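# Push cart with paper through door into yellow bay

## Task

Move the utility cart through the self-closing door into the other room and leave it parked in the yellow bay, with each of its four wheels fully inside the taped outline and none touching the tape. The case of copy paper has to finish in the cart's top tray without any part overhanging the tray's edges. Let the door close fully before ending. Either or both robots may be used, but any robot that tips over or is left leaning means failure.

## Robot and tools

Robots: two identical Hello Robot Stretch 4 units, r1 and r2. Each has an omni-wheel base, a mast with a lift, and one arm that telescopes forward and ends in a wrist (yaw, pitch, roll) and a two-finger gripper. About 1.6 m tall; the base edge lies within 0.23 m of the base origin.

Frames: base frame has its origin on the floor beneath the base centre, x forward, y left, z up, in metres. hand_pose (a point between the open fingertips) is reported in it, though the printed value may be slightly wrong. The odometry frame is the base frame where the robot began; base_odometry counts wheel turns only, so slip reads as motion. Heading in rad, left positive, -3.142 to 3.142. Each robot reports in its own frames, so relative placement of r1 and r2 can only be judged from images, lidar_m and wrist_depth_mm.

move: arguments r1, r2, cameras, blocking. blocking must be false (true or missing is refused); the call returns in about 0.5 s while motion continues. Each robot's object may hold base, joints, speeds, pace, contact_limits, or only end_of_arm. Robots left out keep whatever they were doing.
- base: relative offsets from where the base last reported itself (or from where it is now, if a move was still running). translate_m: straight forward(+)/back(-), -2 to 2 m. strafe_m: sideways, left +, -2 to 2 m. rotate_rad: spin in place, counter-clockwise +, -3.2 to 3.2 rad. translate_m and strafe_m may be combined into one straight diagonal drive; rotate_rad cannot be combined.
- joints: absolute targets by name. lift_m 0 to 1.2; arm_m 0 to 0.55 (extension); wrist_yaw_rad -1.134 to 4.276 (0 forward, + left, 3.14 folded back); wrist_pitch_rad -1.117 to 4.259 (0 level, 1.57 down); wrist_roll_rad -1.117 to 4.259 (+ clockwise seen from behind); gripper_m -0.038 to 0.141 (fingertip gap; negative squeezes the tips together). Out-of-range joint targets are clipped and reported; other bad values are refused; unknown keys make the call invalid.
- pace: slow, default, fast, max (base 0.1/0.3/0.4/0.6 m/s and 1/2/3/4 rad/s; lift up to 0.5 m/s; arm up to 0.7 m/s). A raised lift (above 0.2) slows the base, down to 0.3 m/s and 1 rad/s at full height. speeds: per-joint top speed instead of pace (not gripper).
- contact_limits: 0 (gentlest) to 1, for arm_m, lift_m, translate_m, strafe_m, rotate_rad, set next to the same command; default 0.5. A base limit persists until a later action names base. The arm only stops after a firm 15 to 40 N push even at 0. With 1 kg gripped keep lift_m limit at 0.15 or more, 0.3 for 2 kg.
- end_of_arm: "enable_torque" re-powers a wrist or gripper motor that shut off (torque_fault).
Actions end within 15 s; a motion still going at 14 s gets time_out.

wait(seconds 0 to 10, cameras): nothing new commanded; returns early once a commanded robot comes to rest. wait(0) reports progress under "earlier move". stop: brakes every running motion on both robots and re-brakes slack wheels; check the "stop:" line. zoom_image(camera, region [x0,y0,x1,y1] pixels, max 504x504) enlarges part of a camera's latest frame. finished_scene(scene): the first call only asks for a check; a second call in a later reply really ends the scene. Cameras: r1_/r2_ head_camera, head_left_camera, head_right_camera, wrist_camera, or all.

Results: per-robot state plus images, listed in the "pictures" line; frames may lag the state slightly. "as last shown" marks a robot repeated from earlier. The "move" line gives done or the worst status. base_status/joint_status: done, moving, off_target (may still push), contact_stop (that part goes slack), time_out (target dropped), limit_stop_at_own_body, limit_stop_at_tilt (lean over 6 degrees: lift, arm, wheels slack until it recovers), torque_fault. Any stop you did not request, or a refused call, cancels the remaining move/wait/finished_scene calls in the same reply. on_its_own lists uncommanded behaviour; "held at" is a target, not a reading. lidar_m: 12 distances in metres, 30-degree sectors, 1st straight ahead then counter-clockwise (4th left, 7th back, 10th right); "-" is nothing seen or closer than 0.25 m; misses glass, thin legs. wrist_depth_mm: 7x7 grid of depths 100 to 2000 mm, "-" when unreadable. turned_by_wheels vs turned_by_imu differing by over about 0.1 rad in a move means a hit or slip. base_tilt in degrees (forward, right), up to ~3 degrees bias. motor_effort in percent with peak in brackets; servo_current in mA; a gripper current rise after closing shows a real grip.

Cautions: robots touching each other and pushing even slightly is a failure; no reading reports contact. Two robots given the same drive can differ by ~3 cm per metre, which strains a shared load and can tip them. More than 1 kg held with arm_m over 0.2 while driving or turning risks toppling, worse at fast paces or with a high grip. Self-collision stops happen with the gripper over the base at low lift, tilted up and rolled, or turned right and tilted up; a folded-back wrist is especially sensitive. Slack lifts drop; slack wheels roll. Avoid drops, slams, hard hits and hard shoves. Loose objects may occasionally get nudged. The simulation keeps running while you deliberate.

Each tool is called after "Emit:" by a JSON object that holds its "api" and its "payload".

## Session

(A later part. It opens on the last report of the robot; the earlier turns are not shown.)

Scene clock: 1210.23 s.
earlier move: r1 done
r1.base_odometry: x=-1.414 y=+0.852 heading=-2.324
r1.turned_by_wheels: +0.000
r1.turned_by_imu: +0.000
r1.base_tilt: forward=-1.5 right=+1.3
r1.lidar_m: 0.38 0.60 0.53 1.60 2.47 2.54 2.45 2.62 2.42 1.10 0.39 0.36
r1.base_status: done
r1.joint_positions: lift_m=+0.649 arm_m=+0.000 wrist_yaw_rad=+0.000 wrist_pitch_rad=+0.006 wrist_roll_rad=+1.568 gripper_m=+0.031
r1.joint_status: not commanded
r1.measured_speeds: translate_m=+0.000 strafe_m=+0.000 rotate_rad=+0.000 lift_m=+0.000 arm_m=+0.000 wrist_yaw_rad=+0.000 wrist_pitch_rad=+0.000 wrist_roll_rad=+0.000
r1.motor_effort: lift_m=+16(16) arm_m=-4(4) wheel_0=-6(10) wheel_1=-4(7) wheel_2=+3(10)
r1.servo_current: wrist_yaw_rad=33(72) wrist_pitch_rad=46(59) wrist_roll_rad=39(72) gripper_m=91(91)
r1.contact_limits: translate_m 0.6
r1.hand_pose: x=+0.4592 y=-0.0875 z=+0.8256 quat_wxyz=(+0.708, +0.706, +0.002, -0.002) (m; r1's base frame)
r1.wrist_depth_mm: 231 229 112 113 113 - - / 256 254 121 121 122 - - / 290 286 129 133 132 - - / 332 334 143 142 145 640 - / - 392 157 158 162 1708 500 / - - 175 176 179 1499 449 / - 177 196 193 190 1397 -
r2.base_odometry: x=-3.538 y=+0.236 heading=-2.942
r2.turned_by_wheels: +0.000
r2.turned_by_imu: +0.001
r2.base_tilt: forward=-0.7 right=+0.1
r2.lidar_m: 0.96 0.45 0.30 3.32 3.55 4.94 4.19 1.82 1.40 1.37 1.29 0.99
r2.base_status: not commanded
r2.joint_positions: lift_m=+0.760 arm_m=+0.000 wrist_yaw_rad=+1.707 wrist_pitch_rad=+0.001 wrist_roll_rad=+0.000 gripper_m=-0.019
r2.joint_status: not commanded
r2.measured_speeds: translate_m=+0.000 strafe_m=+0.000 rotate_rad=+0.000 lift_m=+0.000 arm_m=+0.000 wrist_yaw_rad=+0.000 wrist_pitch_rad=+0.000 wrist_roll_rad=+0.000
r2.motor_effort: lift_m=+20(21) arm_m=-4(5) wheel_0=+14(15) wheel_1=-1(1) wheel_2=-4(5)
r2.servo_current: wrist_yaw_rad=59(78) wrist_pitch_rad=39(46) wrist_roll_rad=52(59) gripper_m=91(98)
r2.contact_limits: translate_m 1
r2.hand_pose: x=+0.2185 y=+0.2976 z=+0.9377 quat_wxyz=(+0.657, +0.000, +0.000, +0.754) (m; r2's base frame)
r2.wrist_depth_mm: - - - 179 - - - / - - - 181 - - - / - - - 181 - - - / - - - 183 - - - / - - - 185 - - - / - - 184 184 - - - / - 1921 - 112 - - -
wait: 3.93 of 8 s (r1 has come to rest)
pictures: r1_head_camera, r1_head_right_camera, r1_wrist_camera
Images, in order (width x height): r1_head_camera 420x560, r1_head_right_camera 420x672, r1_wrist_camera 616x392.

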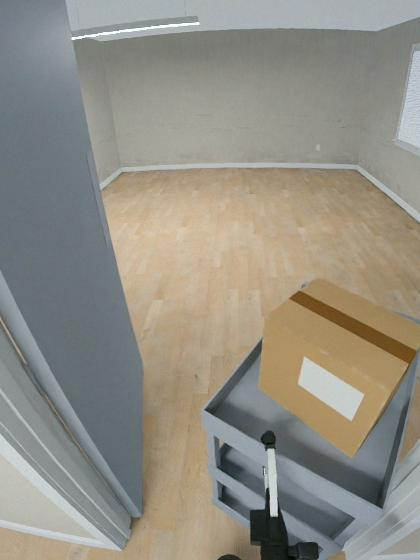

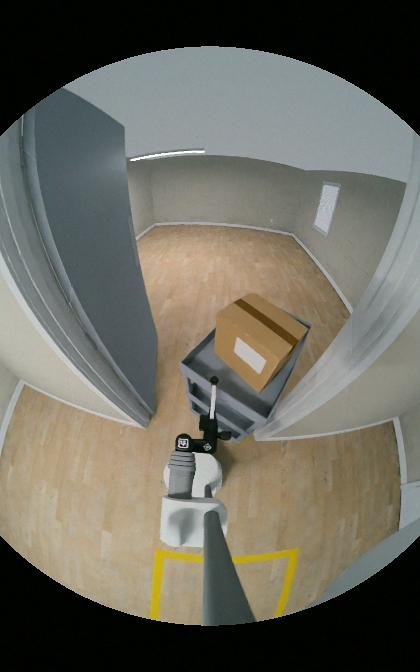

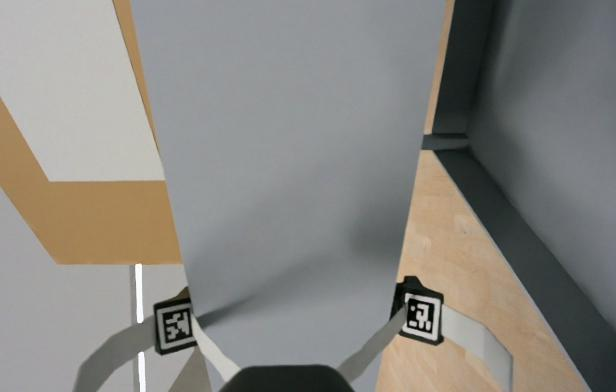

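Emit:
{"api": "move", "payload": {"blocking": false, "r1": {"base": {"translate_m": -0.4, "strafe_m": 0.19}, "pace": "slow", "contact_limits": {"translate_m": 0.6}}, "cameras": []}}

Emit:
{"api": "wait", "payload": {"seconds": 8, "cameras": ["r1_wrist_camera", "r1_head_right_camera"]}}

Scene clock: 1238.70 s.
move: r1 moving
r1.base_odometry: x=-1.401 y=+0.857 heading=-2.325
r1.turned_by_wheels: -0.001
r1.turned_by_imu: -0.001
r1.base_tilt: forward=-1.6 right=+1.3
r1.lidar_m: 0.40 0.55 0.54 1.66 2.49 2.51 2.43 2.61 2.43 1.14 0.39 0.36
r1.base_status: translate_m moving; strafe_m moving
r1.joint_positions: lift_m=+0.649 arm_m=+0.000 wrist_yaw_rad=+0.000 wrist_pitch_rad=+0.006 wrist_roll_rad=+1.568 gripper_m=+0.031
r1.joint_status: not commanded
r1.measured_speeds: translate_m=-0.048 strafe_m=+0.022 rotate_rad=-0.001 lift_m=+0.000 arm_m=+0.000 wrist_yaw_rad=+0.000 wrist_pitch_rad=+0.000 wrist_roll_rad=+0.000
r1.motor_effort: lift_m=+16(16) arm_m=-3(4) wheel_0=-8(12) wheel_1=-5(5) wheel_2=+6(9)
r1.servo_current: wrist_yaw_rad=46(59) wrist_pitch_rad=46(52) wrist_roll_rad=52(65) gripper_m=85(91)
r1.contact_limits: translate_m 0.6
r1.hand_pose: x=+0.4592 y=-0.0875 z=+0.8256 quat_wxyz=(+0.708, +0.706, +0.002, -0.002) (m; r1's base frame)
r1.wrist_depth_mm: 232 229 112 113 113 - - / 258 259 121 121 122 - - / 291 291 129 132 133 - - / 332 336 143 142 145 634 - / - 392 157 158 163 1708 504 / - - 175 176 179 1499 452 / - 176 197 193 190 1397 -
r2.base_odometry: x=-3.538 y=+0.236 heading=-2.942
r2.turned_by_wheels: +0.000
r2.turned_by_imu: +0.000
r2.base_tilt: forward=-0.6 right=+0.1
r2.lidar_m: 0.95 0.46 0.29 3.32 3.56 4.94 4.21 1.82 1.41 1.37 1.30 0.99
r2.base_status: not commanded
r2.joint_positions: lift_m=+0.760 arm_m=+0.000 wrist_yaw_rad=+1.707 wrist_pitch_rad=+0.001 wrist_roll_rad=+0.000 gripper_m=-0.019
r2.joint_status: not commanded
r2.measured_speeds: translate_m=+0.000 strafe_m=+0.000 rotate_rad=+0.000 lift_m=+0.000 arm_m=+0.000 wrist_yaw_rad=+0.000 wrist_pitch_rad=+0.000 wrist_roll_rad=+0.000
r2.motor_effort: lift_m=+21(21) arm_m=-5(5) wheel_0=+14(15) wheel_1=+0(1) wheel_2=-5(5)
r2.servo_current: wrist_yaw_rad=59(72) wrist_pitch_rad=39(46) wrist_roll_rad=59(59) gripper_m=91(91)
r2.contact_limits: translate_m 1
r2.hand_pose: x=+0.2185 y=+0.2976 z=+0.9377 quat_wxyz=(+0.657, +0.000, +0.000, +0.754) (m; r2's base frame)
r2.wrist_depth_mm: - - - 180 - - - / - - - 180 - - - / - - - 182 - - - / - - - 183 - - - / - - - 186 - - - / - - 185 184 - - - / - 1983 - 112 - - -
pictures: none
No camera images: "cameras" was empty.

Scene clock: 1243.80 s.
earlier move: r1 done
r1.base_odometry: x=-1.002 y=+1.013 heading=-2.325
r1.turned_by_wheels: +0.000
r1.turned_by_imu: -0.003
r1.base_tilt: forward=-1.6 right=+1.2
r1.lidar_m: 0.41 0.75 1.07 2.15 2.31 2.13 2.04 2.19 2.61 2.43 0.40 0.35
r1.base_status: done
r1.joint_positions: lift_m=+0.649 arm_m=+0.000 wrist_yaw_rad=-0.007 wrist_pitch_rad=+0.006 wrist_roll_rad=+1.568 gripper_m=+0.031
r1.joint_status: not commanded
r1.measured_speeds: translate_m=+0.000 strafe_m=+0.000 rotate_rad=+0.000 lift_m=+0.000 arm_m=+0.000 wrist_yaw_rad=+0.000 wrist_pitch_rad=+0.000 wrist_roll_rad=+0.000
r1.motor_effort: lift_m=+16(16) arm_m=+0(4) wheel_0=-8(16) wheel_1=-3(8) wheel_2=-2(9)
r1.servo_current: wrist_yaw_rad=52(78) wrist_pitch_rad=46(59) wrist_roll_rad=39(78) gripper_m=85(91)
r1.contact_limits: translate_m 0.6
r1.hand_pose: x=+0.4587 y=-0.0894 z=+0.8256 quat_wxyz=(+0.708, +0.706, +0.000, -0.005) (m; r1's base frame)
r1.wrist_depth_mm: 238 235 121 122 122 - - / 262 259 128 131 131 - - / 293 294 139 141 141 - - / 329 334 150 152 153 668 - / 389 379 163 165 167 1863 - / - - 179 180 181 1499 452 / - 152 190 195 - 143 -
r2.base_odometry: x=-3.538 y=+0.236 heading=-2.942
r2.turned_by_wheels: +0.000
r2.turned_by_imu: +0.001
r2.base_tilt: forward=-0.7 right=+0.1
r2.lidar_m: 0.96 0.44 0.27 3.33 3.56 4.94 4.20 1.84 1.40 1.36 1.30 0.97
r2.base_status: not commanded
r2.joint_positions: lift_m=+0.760 arm_m=+0.000 wrist_yaw_rad=+1.707 wrist_pitch_rad=+0.001 wrist_roll_rad=+0.000 gripper_m=-0.019
r2.joint_status: not commanded
r2.measured_speeds: translate_m=+0.000 strafe_m=+0.000 rotate_rad=+0.000 lift_m=+0.000 arm_m=+0.000 wrist_yaw_rad=+0.000 wrist_pitch_rad=+0.000 wrist_roll_rad=+0.000
r2.motor_effort: lift_m=+20(21) arm_m=-4(5) wheel_0=+14(15) wheel_1=+0(1) wheel_2=-4(5)
r2.servo_current: wrist_yaw_rad=59(78) wrist_pitch_rad=39(46) wrist_roll_rad=52(59) gripper_m=98(98)
r2.contact_limits: translate_m 1
r2.hand_pose: x=+0.2185 y=+0.2976 z=+0.9377 quat_wxyz=(+0.657, +0.000, +0.000, +0.754) (m; r2's base frame)
r2.wrist_depth_mm: - - - 179 - - - / - - - 180 - - - / - - - 182 - - - / - - - 183 - - - / - - - 185 - - - / - - 185 184 - - - / - 1983 - 112 - - -
wait: 5.10 of 8 s (r1 has come to rest)
pictures: r1_head_right_camera, r1_wrist_camera
Images, in order (width x height): r1_head_right_camera 420x672, r1_wrist_camera 616x392.

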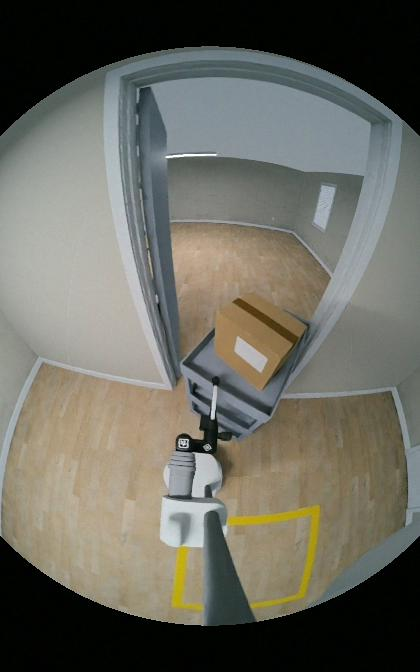

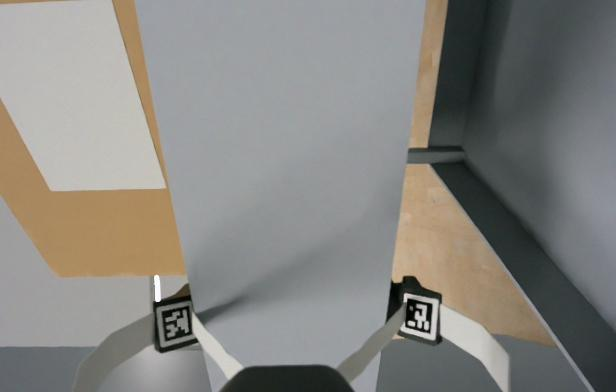

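Emit:
{"api": "move", "payload": {"blocking": false, "r1": {"base": {"translate_m": -0.4, "strafe_m": 0.0}, "pace": "slow", "contact_limits": {"translate_m": 0.6}}, "cameras": []}}

Emit:
{"api": "wait", "payload": {"seconds": 8, "cameras": ["r1_wrist_camera", "r1_head_right_camera"]}}

Scene clock: 1257.83 s.
move: r1 moving
r1.base_odometry: x=-0.993 y=+1.022 heading=-2.326
r1.turned_by_wheels: -0.001
r1.turned_by_imu: -0.001
r1.base_tilt: forward=-1.6 right=+1.3
r1.lidar_m: 0.40 0.76 1.13 2.18 2.31 2.11 2.03 2.17 2.57 2.48 0.40 0.37
r1.base_status: translate_m moving; strafe_m moving
r1.joint_positions: lift_m=+0.649 arm_m=+0.000 wrist_yaw_rad=-0.006 wrist_pitch_rad=+0.006 wrist_roll_rad=+1.568 gripper_m=+0.031
r1.joint_status: not commanded
r1.measured_speeds: translate_m=-0.049 strafe_m=+0.001 rotate_rad=-0.001 lift_m=+0.000 arm_m=+0.000 wrist_yaw_rad=+0.024 wrist_pitch_rad=+0.000 wrist_roll_rad=+0.000
r1.motor_effort: lift_m=+16(16) arm_m=-3(4) wheel_0=-10(12) wheel_1=-6(6) wheel_2=+7(7)
r1.servo_current: wrist_yaw_rad=65(72) wrist_pitch_rad=52(52) wrist_roll_rad=65(65) gripper_m=91(91)
r1.contact_limits: translate_m 0.6
r1.hand_pose: x=+0.4588 y=-0.0891 z=+0.8256 quat_wxyz=(+0.708, +0.706, +0.000, -0.004) (m; r1's base frame)
r1.wrist_depth_mm: 237 235 121 121 122 - - / 260 263 128 131 131 - - / 290 293 139 140 141 - - / 327 334 150 151 152 668 - / 392 382 163 165 166 1863 - / - - 179 180 181 1499 452 / - 159 190 195 - 144 -
r2.base_odometry: x=-3.538 y=+0.236 heading=-2.942
r2.turned_by_wheels: +0.000
r2.turned_by_imu: +0.000
r2.base_tilt: forward=-0.7 right=+0.1
r2.lidar_m: 0.93 0.46 0.28 3.32 3.53 4.94 4.19 1.83 1.42 1.36 1.30 1.01
r2.base_status: not commanded
r2.joint_positions: lift_m=+0.760 arm_m=+0.000 wrist_yaw_rad=+1.707 wrist_pitch_rad=+0.001 wrist_roll_rad=+0.000 gripper_m=-0.019
r2.joint_status: not commanded
r2.measured_speeds: translate_m=+0.000 strafe_m=+0.000 rotate_rad=+0.000 lift_m=+0.000 arm_m=+0.000 wrist_yaw_rad=+0.000 wrist_pitch_rad=+0.000 wrist_roll_rad=+0.000
r2.motor_effort: lift_m=+20(21) arm_m=-4(5) wheel_0=+14(15) wheel_1=+0(1) wheel_2=-4(5)
r2.servo_current: wrist_yaw_rad=59(72) wrist_pitch_rad=39(46) wrist_roll_rad=39(59) gripper_m=85(91)
r2.contact_limits: translate_m 1
r2.hand_pose: x=+0.2185 y=+0.2976 z=+0.9377 quat_wxyz=(+0.657, +0.000, +0.000, +0.754) (m; r2's base frame)
r2.wrist_depth_mm: - - - 180 - - - / - - - 180 - - - / - - - 182 - - - / - - - 183 - - - / - - - 185 - - - / - - 185 185 - - - / - - - 112 - - -
pictures: none
No camera images: "cameras" was empty.

Scene clock: 1262.60 s.
earlier move: r1 done
r1.base_odometry: x=-0.728 y=+1.305 heading=-2.325
r1.turned_by_wheels: +0.001
r1.turned_by_imu: +0.002
r1.base_tilt: forward=-1.6 right=+1.3
r1.lidar_m: 0.40 1.19 1.70 2.19 2.25 1.70 1.64 1.77 2.53 2.51 1.54 0.42
r1.base_status: done
r1.joint_positions: lift_m=+0.649 arm_m=+0.000 wrist_yaw_rad=+0.005 wrist_pitch_rad=+0.006 wrist_roll_rad=+1.568 gripper_m=+0.031
r1.joint_status: not commanded
r1.measured_speeds: translate_m=+0.000 strafe_m=+0.000 rotate_rad=+0.000 lift_m=+0.000 arm_m=+0.000 wrist_yaw_rad=+0.000 wrist_pitch_rad=+0.000 wrist_roll_rad=+0.000
r1.motor_effort: lift_m=+16(16) arm_m=-4(4) wheel_0=-1(12) wheel_1=-3(6) wheel_2=+5(10)
r1.servo_current: wrist_yaw_rad=52(78) wrist_pitch_rad=39(59) wrist_roll_rad=46(72) gripper_m=85(98)
r1.contact_limits: translate_m 0.6
r1.hand_pose: x=+0.4597 y=-0.0860 z=+0.8256 quat_wxyz=(+0.708, +0.706, +0.004, -0.001) (m; r1's base frame)
r1.wrist_depth_mm: 265 268 154 156 157 - - / 281 285 160 161 163 - - / 298 303 167 166 167 - - / 322 325 172 173 175 - - / 345 349 179 180 - 715 - / 377 373 184 186 186 539 - / - 159 189 191 156 143 -
r2.base_odometry: x=-3.538 y=+0.236 heading=-2.942
r2.turned_by_wheels: +0.000
r2.turned_by_imu: +0.001
r2.base_tilt: forward=-0.8 right=+0.0
r2.lidar_m: 0.95 0.46 0.28 3.33 3.55 4.96 4.22 1.82 1.40 1.37 1.28 0.97
r2.base_status: not commanded
r2.joint_positions: lift_m=+0.760 arm_m=+0.000 wrist_yaw_rad=+1.707 wrist_pitch_rad=+0.001 wrist_roll_rad=+0.000 gripper_m=-0.019
r2.joint_status: not commanded
r2.measured_speeds: translate_m=+0.000 strafe_m=+0.000 rotate_rad=+0.000 lift_m=+0.000 arm_m=+0.000 wrist_yaw_rad=+0.000 wrist_pitch_rad=+0.000 wrist_roll_rad=+0.000
r2.motor_effort: lift_m=+20(21) arm_m=-4(5) wheel_0=+14(15) wheel_1=-1(1) wheel_2=-4(5)
r2.servo_current: wrist_yaw_rad=52(78) wrist_pitch_rad=39(46) wrist_roll_rad=46(59) gripper_m=85(98)
r2.contact_limits: translate_m 1
r2.hand_pose: x=+0.2185 y=+0.2976 z=+0.9377 quat_wxyz=(+0.657, +0.000, +0.000, +0.754) (m; r2's base frame)
r2.wrist_depth_mm: - - - 179 - - - / - - - 181 - - - / - - - 182 - - - / - - - 183 - - - / - - - 185 - - - / - - 184 184 - - - / - 1921 - 112 - - -
wait: 4.77 of 8 s (r1 has come to rest)
pictures: r1_head_right_camera, r1_wrist_camera
Images, in order (width x height): r1_head_right_camera 420x672, r1_wrist_camera 616x392.

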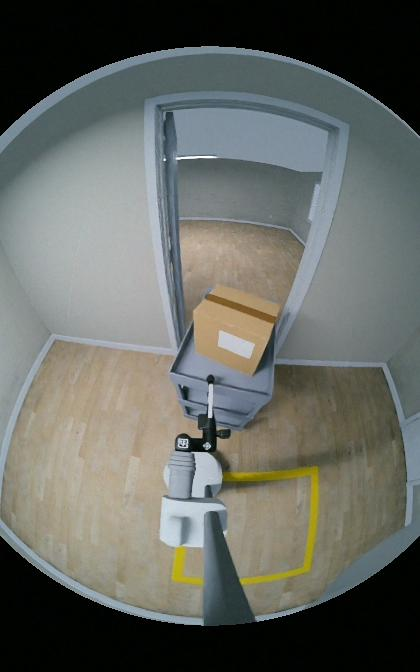

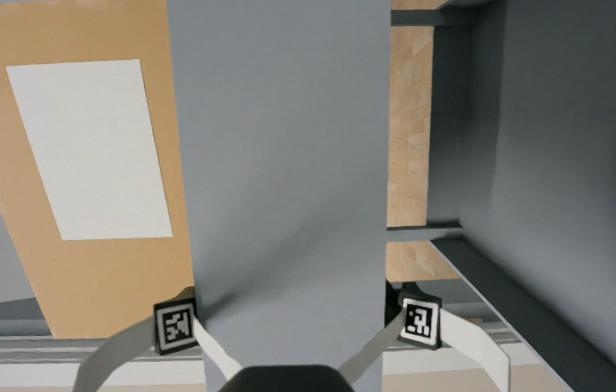

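Emit:
{"api": "move", "payload": {"blocking": false, "r1": {"base": {"translate_m": -0.04, "strafe_m": -0.24}, "pace": "slow", "contact_limits": {"translate_m": 0.6}}, "cameras": []}}

Emit:
{"api": "wait", "payload": {"seconds": 6, "cameras": ["r1_wrist_camera", "r1_head_right_camera", "r1_head_camera"]}}

Scene clock: 1285.20 s.
move: r1 moving
r1.base_odometry: x=-0.736 y=+1.315 heading=-2.323
r1.turned_by_wheels: +0.002
r1.turned_by_imu: +0.002
r1.base_tilt: forward=-1.6 right=+1.3
r1.lidar_m: 0.42 1.17 1.71 2.21 2.29 1.67 1.64 1.77 2.48 2.49 1.52 0.41
r1.base_status: translate_m moving; strafe_m moving
r1.joint_positions: lift_m=+0.649 arm_m=+0.000 wrist_yaw_rad=+0.008 wrist_pitch_rad=+0.006 wrist_roll_rad=+1.568 gripper_m=+0.031
r1.joint_status: not commanded
r1.measured_speeds: translate_m=-0.009 strafe_m=-0.051 rotate_rad=-0.001 lift_m=+0.000 arm_m=+0.000 wrist_yaw_rad=+0.011 wrist_pitch_rad=+0.000 wrist_roll_rad=+0.000
r1.motor_effort: lift_m=+16(16) arm_m=-4(4) wheel_0=+17(17) wheel_1=-3(6) wheel_2=+9(9)
r1.servo_current: wrist_yaw_rad=72(72) wrist_pitch_rad=52(52) wrist_roll_rad=46(65) gripper_m=78(85)
r1.contact_limits: translate_m 0.6
r1.hand_pose: x=+0.4599 y=-0.0852 z=+0.8256 quat_wxyz=(+0.708, +0.706, +0.005, +0.000) (m; r1's base frame)
r1.wrist_depth_mm: 265 265 153 154 156 - - / 279 283 159 160 161 - - / 298 303 166 165 166 - - / 320 325 171 171 174 - - / 345 349 178 179 182 723 - / 375 373 183 185 186 564 - / - 159 189 191 156 144 -
r2.base_odometry: x=-3.538 y=+0.236 heading=-2.942
r2.turned_by_wheels: +0.000
r2.turned_by_imu: +0.000
r2.base_tilt: forward=-0.7 right=+0.1
r2.lidar_m: 0.95 0.45 0.29 3.32 3.57 4.95 4.17 1.82 1.40 1.36 1.28 0.99
r2.base_status: not commanded
r2.joint_positions: lift_m=+0.760 arm_m=+0.000 wrist_yaw_rad=+1.707 wrist_pitch_rad=+0.001 wrist_roll_rad=+0.000 gripper_m=-0.019
r2.joint_status: not commanded
r2.measured_speeds: translate_m=+0.000 strafe_m=+0.000 rotate_rad=+0.000 lift_m=+0.000 arm_m=+0.000 wrist_yaw_rad=+0.000 wrist_pitch_rad=+0.000 wrist_roll_rad=+0.000
r2.motor_effort: lift_m=+20(21) arm_m=-4(4) wheel_0=+15(15) wheel_1=+0(1) wheel_2=-4(5)
r2.servo_current: wrist_yaw_rad=59(65) wrist_pitch_rad=39(39) wrist_roll_rad=52(59) gripper_m=85(91)
r2.contact_limits: translate_m 1
r2.hand_pose: x=+0.2185 y=+0.2976 z=+0.9377 quat_wxyz=(+0.657, +0.000, +0.000, +0.754) (m; r2's base frame)
r2.wrist_depth_mm: - - - 179 - - - / - - - 180 - - - / - - - 182 - - - / - - - 183 - - - / - - - 185 - - - / - - 185 185 - - - / - 1921 - 112 - - -
pictures: none
No camera images: "cameras" was empty.

Scene clock: 1288.37 s.
earlier move: r1 done
r1.base_odometry: x=-0.875 y=+1.498 heading=-2.324
r1.turned_by_wheels: -0.001
r1.turned_by_imu: -0.002
r1.base_tilt: forward=-1.6 right=+1.3
r1.lidar_m: 0.37 0.38 1.73 2.41 2.21 1.68 1.61 1.75 2.31 2.25 1.54 0.43
r1.base_status: done
r1.joint_positions: lift_m=+0.649 arm_m=+0.000 wrist_yaw_rad=+0.006 wrist_pitch_rad=+0.006 wrist_roll_rad=+1.569 gripper_m=+0.031
r1.joint_status: not commanded
r1.measured_speeds: translate_m=+0.000 strafe_m=+0.000 rotate_rad=+0.000 lift_m=+0.000 arm_m=+0.000 wrist_yaw_rad=+0.000 wrist_pitch_rad=+0.000 wrist_roll_rad=+0.000
r1.motor_effort: lift_m=+16(16) arm_m=+4(4) wheel_0=+7(17) wheel_1=-1(7) wheel_2=+2(9)
r1.servo_current: wrist_yaw_rad=52(78) wrist_pitch_rad=46(59) wrist_roll_rad=39(72) gripper_m=72(85)
r1.contact_limits: translate_m 0.6
r1.hand_pose: x=+0.4598 y=-0.0856 z=+0.8256 quat_wxyz=(+0.708, +0.707, +0.004, +0.000) (m; r1's base frame)
r1.wrist_depth_mm: - - 208 210 - - 421 / 327 329 204 205 - - - / 329 332 201 202 - - - / 332 334 197 198 200 - - / 338 340 193 194 196 - - / 343 343 189 190 189 - - / 345 177 186 188 174 152 -
r2.base_odometry: x=-3.538 y=+0.236 heading=-2.942
r2.turned_by_wheels: +0.000
r2.turned_by_imu: +0.000
r2.base_tilt: forward=-0.7 right=+0.0
r2.lidar_m: 0.95 0.47 0.29 3.31 3.58 4.93 4.19 1.81 1.40 1.38 1.25 0.99
r2.base_status: not commanded
r2.joint_positions: lift_m=+0.760 arm_m=+0.000 wrist_yaw_rad=+1.707 wrist_pitch_rad=+0.001 wrist_roll_rad=+0.000 gripper_m=-0.019
r2.joint_status: not commanded
r2.measured_speeds: translate_m=+0.000 strafe_m=+0.000 rotate_rad=+0.000 lift_m=+0.000 arm_m=+0.000 wrist_yaw_rad=+0.000 wrist_pitch_rad=+0.000 wrist_roll_rad=+0.000
r2.motor_effort: lift_m=+21(21) arm_m=-4(5) wheel_0=+14(15) wheel_1=+0(1) wheel_2=-5(5)
r2.servo_current: wrist_yaw_rad=52(72) wrist_pitch_rad=39(46) wrist_roll_rad=52(59) gripper_m=91(98)
r2.contact_limits: translate_m 1
r2.hand_pose: x=+0.2185 y=+0.2976 z=+0.9377 quat_wxyz=(+0.657, +0.000, +0.000, +0.754) (m; r2's base frame)
r2.wrist_depth_mm: - - - 180 - - - / - - - 181 - - - / - - - 182 - - - / - - - 183 - - - / - - - 185 - - - / - - 184 185 - - - / - 1921 - 112 - - -
wait: 3.17 of 6 s (r1 has come to rest)
pictures: r1_head_camera, r1_head_right_camera, r1_wrist_camera
Images, in order (width x height): r1_head_camera 420x560, r1_head_right_camera 420x672, r1_wrist_camera 616x392.

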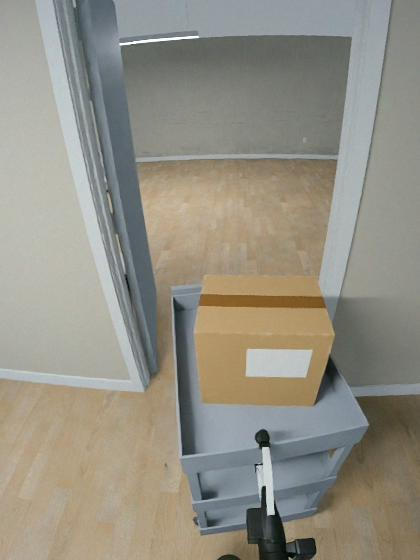

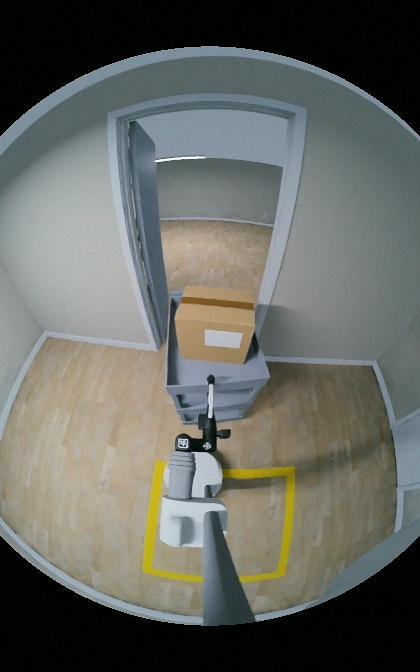

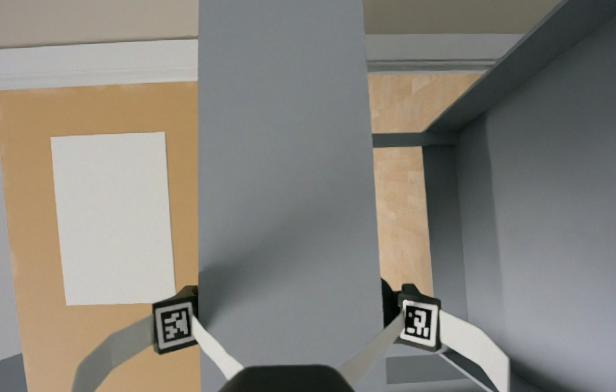

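Emit:
{"api": "move", "payload": {"blocking": false, "r1": {"base": {"translate_m": -0.6, "strafe_m": -0.135}, "pace": "slow", "contact_limits": {"translate_m": 0.6}}, "cameras": []}}

Emit:
{"api": "wait", "payload": {"seconds": 9, "cameras": ["r1_wrist_camera", "r1_head_right_camera", "r1_head_left_camera"]}}

Scene clock: 1306.87 s.
move: r1 moving
r1.base_odometry: x=-0.869 y=+1.509 heading=-2.324
r1.turned_by_wheels: +0.000
r1.turned_by_imu: +0.000
r1.base_tilt: forward=-1.5 right=+1.2
r1.lidar_m: 0.38 0.41 1.76 2.43 2.20 1.67 1.60 1.74 2.32 2.26 1.58 0.43
r1.base_status: translate_m moving; strafe_m moving
r1.joint_positions: lift_m=+0.649 arm_m=+0.000 wrist_yaw_rad=+0.006 wrist_pitch_rad=+0.006 wrist_roll_rad=+1.569 gripper_m=+0.031
r1.joint_status: not commanded
r1.measured_speeds: translate_m=-0.048 strafe_m=-0.011 rotate_rad=-0.001 lift_m=+0.000 arm_m=+0.000 wrist_yaw_rad=+0.000 wrist_pitch_rad=+0.000 wrist_roll_rad=+0.000
r1.motor_effort: lift_m=+16(16) arm_m=-3(4) wheel_0=-6(7) wheel_1=-8(8) wheel_2=+11(12)
r1.servo_current: wrist_yaw_rad=46(65) wrist_pitch_rad=46(52) wrist_roll_rad=46(59) gripper_m=78(85)
r1.contact_limits: translate_m 0.6
r1.hand_pose: x=+0.4598 y=-0.0856 z=+0.8256 quat_wxyz=(+0.708, +0.707, +0.004, +0.000) (m; r1's base frame)
r1.wrist_depth_mm: - - 211 212 - - 436 / 329 329 206 208 - - - / 330 334 202 202 206 - - / 334 338 199 199 201 - - / 340 342 195 195 197 - - / 343 343 190 190 190 - - / 347 177 187 187 155 145 -
r2.base_odometry: x=-3.538 y=+0.236 heading=-2.942
r2.turned_by_wheels: +0.000
r2.turned_by_imu: +0.000
r2.base_tilt: forward=-0.7 right=+0.1
r2.lidar_m: 0.94 0.46 0.29 3.31 3.58 4.93 4.19 1.78 1.41 1.36 1.30 0.99
r2.base_status: not commanded
r2.joint_positions: lift_m=+0.760 arm_m=+0.000 wrist_yaw_rad=+1.707 wrist_pitch_rad=+0.001 wrist_roll_rad=+0.000 gripper_m=-0.019
r2.joint_status: not commanded
r2.measured_speeds: translate_m=+0.000 strafe_m=+0.000 rotate_rad=+0.000 lift_m=+0.000 arm_m=+0.000 wrist_yaw_rad=+0.000 wrist_pitch_rad=+0.000 wrist_roll_rad=+0.000
r2.motor_effort: lift_m=+21(21) arm_m=-4(4) wheel_0=+14(14) wheel_1=+0(1) wheel_2=-4(5)
r2.servo_current: wrist_yaw_rad=59(59) wrist_pitch_rad=39(46) wrist_roll_rad=52(52) gripper_m=98(98)
r2.contact_limits: translate_m 1
r2.hand_pose: x=+0.2185 y=+0.2976 z=+0.9377 quat_wxyz=(+0.657, +0.000, +0.000, +0.754) (m; r2's base frame)
r2.wrist_depth_mm: - - - 179 - - - / - - - 180 - - - / - - - 182 - - - / - - - 183 - - - / - - - 185 - - - / - - 185 185 - - - / - 1983 - 112 - - -
pictures: none
No camera images: "cameras" was empty.

Scene clock: 1313.77 s.
earlier move: r1 done
r1.base_odometry: x=-0.563 y=+2.028 heading=-2.325
r1.turned_by_wheels: +0.000
r1.turned_by_imu: -0.002
r1.base_tilt: forward=-1.6 right=+1.3
r1.lidar_m: 0.28 0.41 2.61 2.59 1.43 1.07 1.02 1.10 1.58 2.08 2.21 0.45
r1.base_status: done
r1.joint_positions: lift_m=+0.649 arm_m=+0.000 wrist_yaw_rad=-0.002 wrist_pitch_rad=+0.006 wrist_roll_rad=+1.570 gripper_m=+0.031
r1.joint_status: not commanded
r1.measured_speeds: translate_m=+0.000 strafe_m=+0.000 rotate_rad=+0.000 lift_m=+0.000 arm_m=+0.000 wrist_yaw_rad=+0.000 wrist_pitch_rad=+0.000 wrist_roll_rad=+0.000
r1.motor_effort: lift_m=+16(16) arm_m=-4(4) wheel_0=-5(11) wheel_1=-4(9) wheel_2=+3(14)
r1.servo_current: wrist_yaw_rad=46(72) wrist_pitch_rad=39(59) wrist_roll_rad=46(65) gripper_m=78(91)
r1.contact_limits: translate_m 0.6
r1.hand_pose: x=+0.4592 y=-0.0879 z=+0.8256 quat_wxyz=(+0.707, +0.707, +0.002, -0.003) (m; r1's base frame)
r1.wrist_depth_mm: - - 306 307 329 330 340 / - - 273 273 - 1537 439 / - - 248 248 - 1576 - / 375 375 236 230 - - - / 359 357 216 209 - - - / 340 342 193 193 190 - - / 327 176 182 183 166 147 -
r2.base_odometry: x=-3.538 y=+0.236 heading=-2.942
r2.turned_by_wheels: +0.000
r2.turned_by_imu: +0.001
r2.base_tilt: forward=-0.7 right=+0.0
r2.lidar_m: 0.95 0.46 0.26 3.32 3.55 4.94 4.20 1.85 1.40 1.36 1.30 0.98
r2.base_status: not commanded
r2.joint_positions: lift_m=+0.760 arm_m=+0.000 wrist_yaw_rad=+1.707 wrist_pitch_rad=+0.001 wrist_roll_rad=+0.000 gripper_m=-0.019
r2.joint_status: not commanded
r2.measured_speeds: translate_m=+0.000 strafe_m=+0.000 rotate_rad=+0.000 lift_m=+0.000 arm_m=+0.000 wrist_yaw_rad=+0.000 wrist_pitch_rad=+0.000 wrist_roll_rad=+0.000
r2.motor_effort: lift_m=+21(21) arm_m=-4(5) wheel_0=+15(15) wheel_1=+0(1) wheel_2=-4(5)
r2.servo_current: wrist_yaw_rad=59(72) wrist_pitch_rad=39(52) wrist_roll_rad=52(59) gripper_m=91(98)
r2.contact_limits: translate_m 1
r2.hand_pose: x=+0.2185 y=+0.2976 z=+0.9377 quat_wxyz=(+0.657, +0.000, +0.000, +0.754) (m; r2's base frame)
r2.wrist_depth_mm: - - - 180 - - - / - - - 181 - - - / - - - 181 - - - / - - - 183 - - - / - - - 186 - - - / - - 185 185 - - - / - 1921 - 112 - - -
wait: 6.90 of 9 s (r1 has come to rest)
pictures: r1_head_left_camera, r1_head_right_camera, r1_wrist_camera
Images, in order (width x height): r1_head_left_camera 420x672, r1_head_right_camera 420x672, r1_wrist_camera 616x392.

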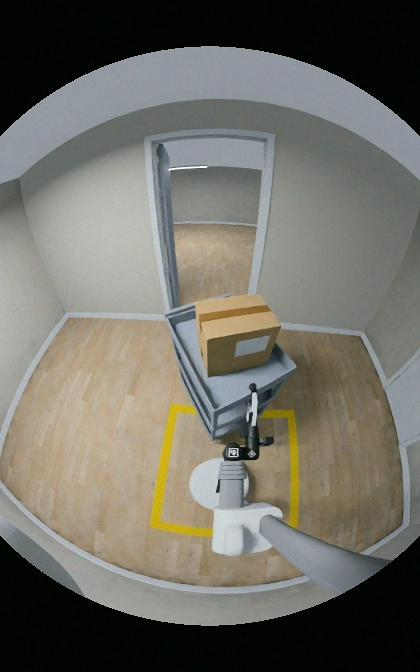

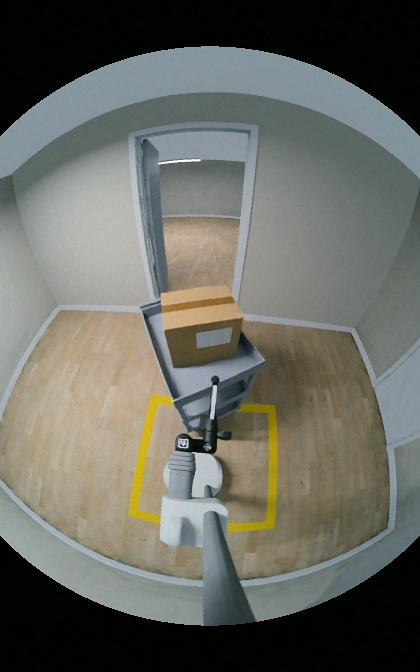

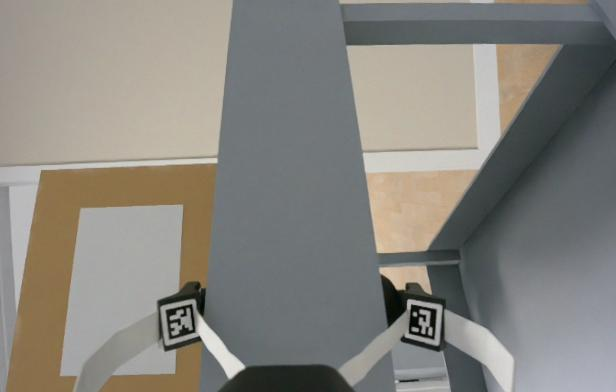

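Emit:
{"api": "move", "payload": {"blocking": false, "r1": {"base": {"translate_m": -0.35, "strafe_m": -0.015}, "pace": "slow", "contact_limits": {"translate_m": 0.6}}, "cameras": []}}

Emit:
{"api": "wait", "payload": {"seconds": 7, "cameras": ["r1_wrist_camera", "r1_head_right_camera", "r1_head_left_camera"]}}

Scene clock: 1366.53 s.
move: r1 moving
r1.base_odometry: x=-0.555 y=+2.037 heading=-2.325
r1.turned_by_wheels: +0.000
r1.turned_by_imu: -0.001
r1.base_tilt: forward=-1.6 right=+1.3
r1.lidar_m: 0.31 0.43 2.60 2.58 1.42 1.06 1.01 1.08 1.56 2.07 2.21 0.46
r1.base_status: translate_m moving; strafe_m moving
r1.joint_positions: lift_m=+0.649 arm_m=+0.000 wrist_yaw_rad=-0.002 wrist_pitch_rad=+0.006 wrist_roll_rad=+1.570 gripper_m=+0.031
r1.joint_status: not commanded
r1.measured_speeds: translate_m=-0.049 strafe_m=-0.002 rotate_rad=+0.001 lift_m=+0.000 arm_m=+0.000 wrist_yaw_rad=+0.000 wrist_pitch_rad=+0.000 wrist_roll_rad=+0.000
r1.motor_effort: lift_m=+16(16) arm_m=-4(4) wheel_0=-9(10) wheel_1=-4(9) wheel_2=+7(10)
r1.servo_current: wrist_yaw_rad=39(65) wrist_pitch_rad=39(52) wrist_roll_rad=46(65) gripper_m=78(85)
r1.contact_limits: translate_m 0.6
r1.hand_pose: x=+0.4592 y=-0.0879 z=+0.8256 quat_wxyz=(+0.707, +0.707, +0.002, -0.003) (m; r1's base frame)
r1.wrist_depth_mm: - - 304 304 329 330 342 / - - 272 272 - 1537 442 / - - 247 248 - 1537 - / 377 373 234 230 - - - / 357 357 215 208 - - - / 340 340 193 194 191 - - / 327 177 182 183 166 155 -
r2.base_odometry: x=-3.538 y=+0.236 heading=-2.942
r2.turned_by_wheels: +0.000
r2.turned_by_imu: +0.000
r2.base_tilt: forward=-0.7 right=+0.0
r2.lidar_m: 0.94 0.46 0.29 3.32 3.56 4.95 4.21 1.84 1.40 1.37 1.29 0.99
r2.base_status: not commanded
r2.joint_positions: lift_m=+0.760 arm_m=+0.000 wrist_yaw_rad=+1.707 wrist_pitch_rad=+0.001 wrist_roll_rad=+0.000 gripper_m=-0.019
r2.joint_status: not commanded
r2.measured_speeds: translate_m=+0.000 strafe_m=+0.000 rotate_rad=+0.000 lift_m=+0.000 arm_m=+0.000 wrist_yaw_rad=+0.000 wrist_pitch_rad=+0.000 wrist_roll_rad=+0.000
r2.motor_effort: lift_m=+20(21) arm_m=-4(4) wheel_0=+14(14) wheel_1=+0(1) wheel_2=-4(5)
r2.servo_current: wrist_yaw_rad=65(72) wrist_pitch_rad=39(46) wrist_roll_rad=65(65) gripper_m=85(98)
r2.contact_limits: translate_m 1
r2.hand_pose: x=+0.2185 y=+0.2976 z=+0.9377 quat_wxyz=(+0.657, +0.000, +0.000, +0.754) (m; r2's base frame)
r2.wrist_depth_mm: - - - 179 - - - / - - - 180 - - - / - - - 182 - - - / - - - 183 - - - / - - - 186 - - - / - - 185 185 - - - / - 1983 - 112 - - -
pictures: none
No camera images: "cameras" was empty.

Scene clock: 1370.83 s.
earlier move: r1 done
r1.base_odometry: x=-0.335 y=+2.293 heading=-2.325
r1.turned_by_wheels: +0.000
r1.turned_by_imu: -0.001
r1.base_tilt: forward=-1.6 right=+1.3
r1.lidar_m: 0.32 0.44 2.71 2.40 0.95 0.73 0.69 0.74 1.07 2.08 2.17 0.44
r1.base_status: done
r1.joint_positions: lift_m=+0.649 arm_m=+0.000 wrist_yaw_rad=-0.002 wrist_pitch_rad=+0.006 wrist_roll_rad=+1.570 gripper_m=+0.031
r1.joint_status: not commanded
r1.measured_speeds: translate_m=+0.000 strafe_m=+0.000 rotate_rad=+0.000 lift_m=+0.000 arm_m=+0.000 wrist_yaw_rad=+0.000 wrist_pitch_rad=+0.000 wrist_roll_rad=+0.000
r1.motor_effort: lift_m=+16(16) arm_m=-4(4) wheel_0=-7(11) wheel_1=-2(9) wheel_2=+1(10)
r1.servo_current: wrist_yaw_rad=65(78) wrist_pitch_rad=59(59) wrist_roll_rad=52(72) gripper_m=72(85)
r1.contact_limits: translate_m 0.6
r1.hand_pose: x=+0.4592 y=-0.0879 z=+0.8256 quat_wxyz=(+0.707, +0.707, +0.002, -0.003) (m; r1's base frame)
r1.wrist_depth_mm: - - 317 325 340 347 351 / - - 286 286 - 1661 436 / - - 255 255 - 1808 - / 384 377 240 230 - 1983 - / 359 359 218 210 - - - / 342 342 193 193 190 - - / 324 177 181 181 173 147 -
r2.base_odometry: x=-3.538 y=+0.236 heading=-2.942
r2.turned_by_wheels: +0.000
r2.turned_by_imu: +0.001
r2.base_tilt: forward=-0.7 right=+0.0
r2.lidar_m: 0.96 0.46 0.30 3.31 3.54 4.95 4.20 1.83 1.41 1.36 1.29 1.00
r2.base_status: not commanded
r2.joint_positions: lift_m=+0.760 arm_m=+0.000 wrist_yaw_rad=+1.707 wrist_pitch_rad=+0.001 wrist_roll_rad=+0.000 gripper_m=-0.019
r2.joint_status: not commanded
r2.measured_speeds: translate_m=+0.000 strafe_m=+0.000 rotate_rad=+0.000 lift_m=+0.000 arm_m=+0.000 wrist_yaw_rad=+0.000 wrist_pitch_rad=+0.000 wrist_roll_rad=+0.000
r2.motor_effort: lift_m=+20(21) arm_m=-4(4) wheel_0=+14(15) wheel_1=+0(1) wheel_2=-5(5)
r2.servo_current: wrist_yaw_rad=72(72) wrist_pitch_rad=46(46) wrist_roll_rad=46(72) gripper_m=91(98)
r2.contact_limits: translate_m 1
r2.hand_pose: x=+0.2185 y=+0.2976 z=+0.9377 quat_wxyz=(+0.657, +0.000, +0.000, +0.754) (m; r2's base frame)
r2.wrist_depth_mm: - - - 179 - - - / - - - 180 - - - / - - - 182 - - - / - - - 183 - - - / - - - 185 - - - / - - 185 185 - - - / - - - 112 - - -
wait: 4.30 of 7 s (r1 has come to rest)
pictures: r1_head_left_camera, r1_head_right_camera, r1_wrist_camera
Images, in order (width x height): r1_head_left_camera 420x672, r1_head_right_camera 420x672, r1_wrist_camera 616x392.

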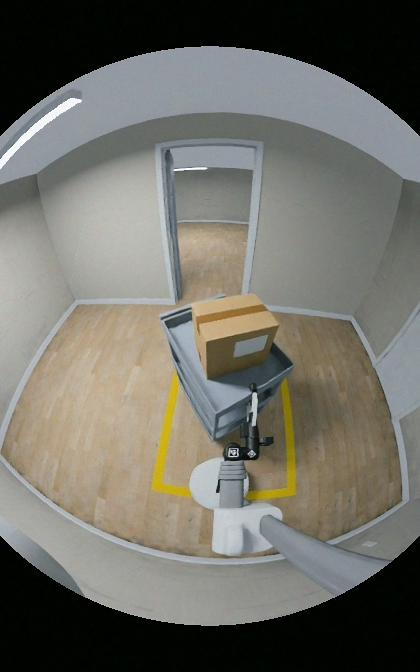

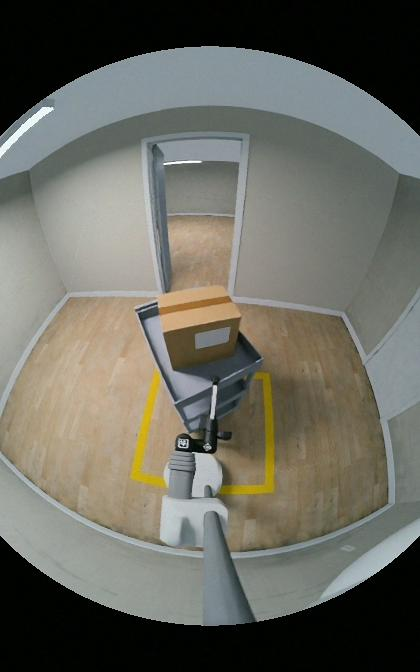

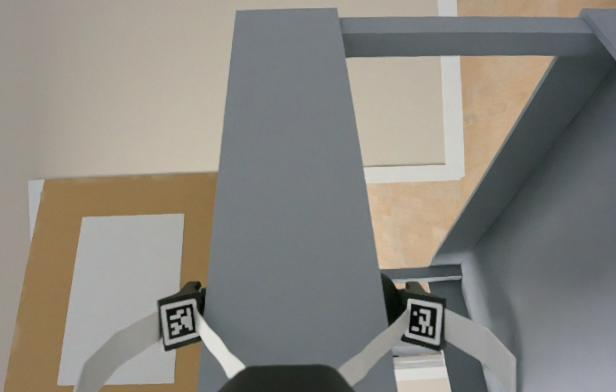

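Emit:
{"api": "move", "payload": {"blocking": false, "r1": {"base": {"translate_m": -0.235, "strafe_m": -0.155}, "pace": "slow", "contact_limits": {"translate_m": 0.6}}, "cameras": []}}

Emit:
{"api": "wait", "payload": {"seconds": 6, "cameras": ["r1_wrist_camera", "r1_head_right_camera", "r1_head_left_camera", "r1_head_camera"]}}

Scene clock: 1397.10 s.
move: r1 moving
r1.base_odometry: x=-0.332 y=+2.307 heading=-2.325
r1.turned_by_wheels: +0.000
r1.turned_by_imu: +0.000
r1.base_tilt: forward=-1.6 right=+1.3
r1.lidar_m: 0.33 0.40 2.70 2.35 0.94 0.71 0.67 0.72 1.07 2.06 2.17 0.49
r1.base_status: translate_m moving; strafe_m moving
r1.joint_positions: lift_m=+0.649 arm_m=+0.000 wrist_yaw_rad=-0.002 wrist_pitch_rad=+0.006 wrist_roll_rad=+1.570 gripper_m=+0.031
r1.joint_status: not commanded
r1.measured_speeds: translate_m=-0.046 strafe_m=-0.031 rotate_rad=+0.001 lift_m=+0.000 arm_m=+0.000 wrist_yaw_rad=+0.000 wrist_pitch_rad=+0.000 wrist_roll_rad=+0.000
r1.motor_effort: lift_m=+16(16) arm_m=-4(4) wheel_0=+1(8) wheel_1=-7(8) wheel_2=+7(8)
r1.servo_current: wrist_yaw_rad=46(65) wrist_pitch_rad=46(59) wrist_roll_rad=59(59) gripper_m=78(78)
r1.contact_limits: translate_m 0.6
r1.hand_pose: x=+0.4592 y=-0.0879 z=+0.8256 quat_wxyz=(+0.707, +0.707, +0.002, -0.003) (m; r1's base frame)
r1.wrist_depth_mm: - - 319 319 338 342 342 / - - 282 282 - 1661 436 / - - 247 252 - 1808 - / 379 379 237 229 - 1983 - / 357 359 216 210 - - - / 340 342 193 193 190 - - / 327 175 181 181 166 147 -
r2.base_odometry: x=-3.538 y=+0.236 heading=-2.942
r2.turned_by_wheels: +0.000
r2.turned_by_imu: +0.000
r2.base_tilt: forward=-0.7 right=+0.1
r2.lidar_m: 0.95 0.43 0.28 3.31 3.55 4.95 4.21 1.83 1.41 1.38 1.27 1.00
r2.base_status: not commanded
r2.joint_positions: lift_m=+0.760 arm_m=+0.000 wrist_yaw_rad=+1.707 wrist_pitch_rad=+0.001 wrist_roll_rad=+0.000 gripper_m=-0.019
r2.joint_status: not commanded
r2.measured_speeds: translate_m=+0.000 strafe_m=+0.000 rotate_rad=+0.000 lift_m=+0.000 arm_m=+0.000 wrist_yaw_rad=+0.000 wrist_pitch_rad=+0.000 wrist_roll_rad=+0.000
r2.motor_effort: lift_m=+20(21) arm_m=-4(4) wheel_0=+14(15) wheel_1=+0(1) wheel_2=-5(5)
r2.servo_current: wrist_yaw_rad=72(78) wrist_pitch_rad=33(46) wrist_roll_rad=39(59) gripper_m=85(91)
r2.contact_limits: translate_m 1
r2.hand_pose: x=+0.2185 y=+0.2976 z=+0.9377 quat_wxyz=(+0.657, +0.000, +0.000, +0.754) (m; r2's base frame)
r2.wrist_depth_mm: - - - 179 - - - / - - - 180 - - - / - - - 182 - - - / - - - 183 - - - / - - - 185 - - - / - - 185 184 - - - / - 1921 - 112 - - -
pictures: none
No camera images: "cameras" was empty.

Scene clock: 1400.60 s.
earlier move: r1 done
r1.base_odometry: x=-0.287 y=+2.570 heading=-2.324
r1.turned_by_wheels: +0.001
r1.turned_by_imu: +0.001
r1.base_tilt: forward=-1.6 right=+1.3
r1.lidar_m: 0.28 0.31 2.87 1.69 0.67 0.48 0.45 0.49 0.73 1.93 2.00 0.47
r1.base_status: done
r1.joint_positions: lift_m=+0.649 arm_m=+0.000 wrist_yaw_rad=+0.009 wrist_pitch_rad=+0.006 wrist_roll_rad=+1.570 gripper_m=+0.031
r1.joint_status: not commanded
r1.measured_speeds: translate_m=+0.000 strafe_m=+0.000 rotate_rad=+0.000 lift_m=+0.000 arm_m=+0.000 wrist_yaw_rad=+0.000 wrist_pitch_rad=+0.000 wrist_roll_rad=+0.000
r1.motor_effort: lift_m=+16(16) arm_m=-3(4) wheel_0=+9(13) wheel_1=-1(9) wheel_2=+4(12)
r1.servo_current: wrist_yaw_rad=65(78) wrist_pitch_rad=52(59) wrist_roll_rad=39(65) gripper_m=78(85)
r1.contact_limits: translate_m 0.6
r1.hand_pose: x=+0.4600 y=-0.0849 z=+0.8256 quat_wxyz=(+0.707, +0.707, +0.005, +0.001) (m; r1's base frame)
r1.wrist_depth_mm: - - - - - 1661 1138 / - - - 351 377 379 384 / - - - 291 - 1708 449 / - - 399 249 - 1808 - / 389 377 229 216 - 1983 - / 347 347 193 193 189 - - / 324 176 177 177 169 134 -
r2.base_odometry: x=-3.538 y=+0.236 heading=-2.942
r2.turned_by_wheels: +0.000
r2.turned_by_imu: +0.000
r2.base_tilt: forward=-0.7 right=+0.0
r2.lidar_m: 0.95 0.42 0.29 3.33 3.55 4.94 4.22 1.81 1.40 1.37 1.29 0.98
r2.base_status: not commanded
r2.joint_positions: lift_m=+0.760 arm_m=+0.000 wrist_yaw_rad=+1.707 wrist_pitch_rad=+0.001 wrist_roll_rad=+0.000 gripper_m=-0.019
r2.joint_status: not commanded
r2.measured_speeds: translate_m=+0.000 strafe_m=+0.000 rotate_rad=+0.000 lift_m=+0.000 arm_m=+0.000 wrist_yaw_rad=+0.000 wrist_pitch_rad=+0.000 wrist_roll_rad=+0.000
r2.motor_effort: lift_m=+20(21) arm_m=-4(5) wheel_0=+14(15) wheel_1=-1(1) wheel_2=-4(5)
r2.servo_current: wrist_yaw_rad=65(78) wrist_pitch_rad=39(46) wrist_roll_rad=39(59) gripper_m=91(98)
r2.contact_limits: translate_m 1
r2.hand_pose: x=+0.2185 y=+0.2976 z=+0.9377 quat_wxyz=(+0.657, +0.000, +0.000, +0.754) (m; r2's base frame)
r2.wrist_depth_mm: - - - 179 - - - / - - - 180 - - - / - - - 181 - - - / - - - 183 - - - / - - - 186 - - - / - - 185 185 - - - / - 1921 - 112 - - -
wait: 3.50 of 6 s (r1 has come to rest)
pictures: r1_head_camera, r1_head_left_camera, r1_head_right_camera, r1_wrist_camera
Images, in order (width x height): r1_head_camera 420x560, r1_head_left_camera 420x672, r1_head_right_camera 420x672, r1_wrist_camera 616x392.

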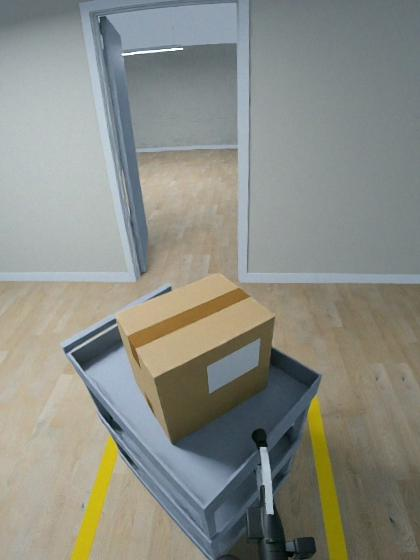

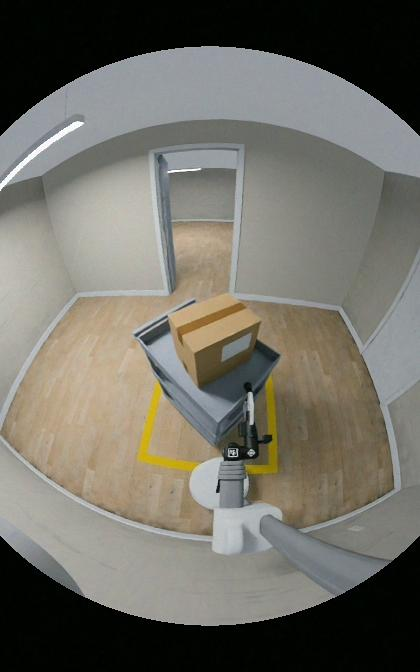

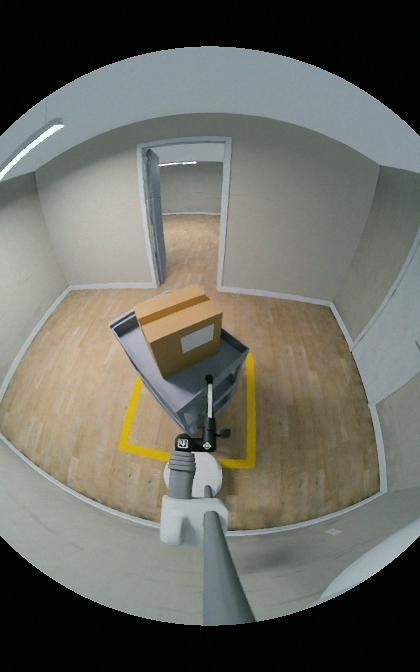

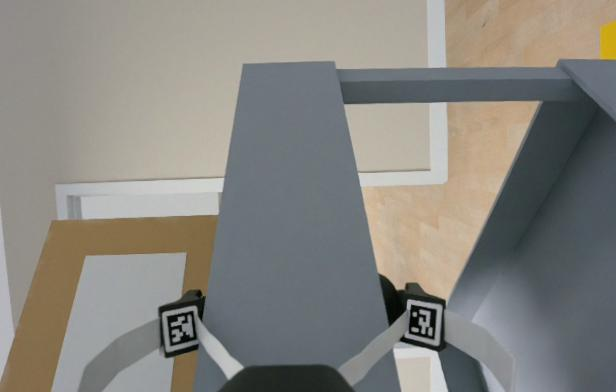

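Emit:
{"api": "zoom_image", "payload": {"camera": "r1_head_left_camera", "region": [110, 270, 310, 500]}}

Emit:
{"api": "zoom_image", "payload": {"camera": "r1_head_camera", "region": [40, 260, 380, 560]}}

Scaled by 2.191 from the camera's 420x672 image, which has a finer 600x960 frame.

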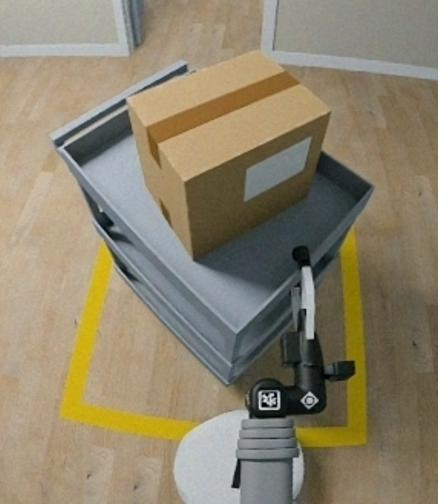

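Scaled by 1.482 from the camera's 420x560 image, which has a finer 600x800 frame.

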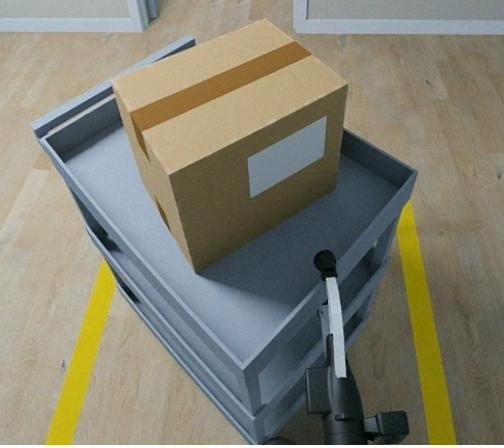

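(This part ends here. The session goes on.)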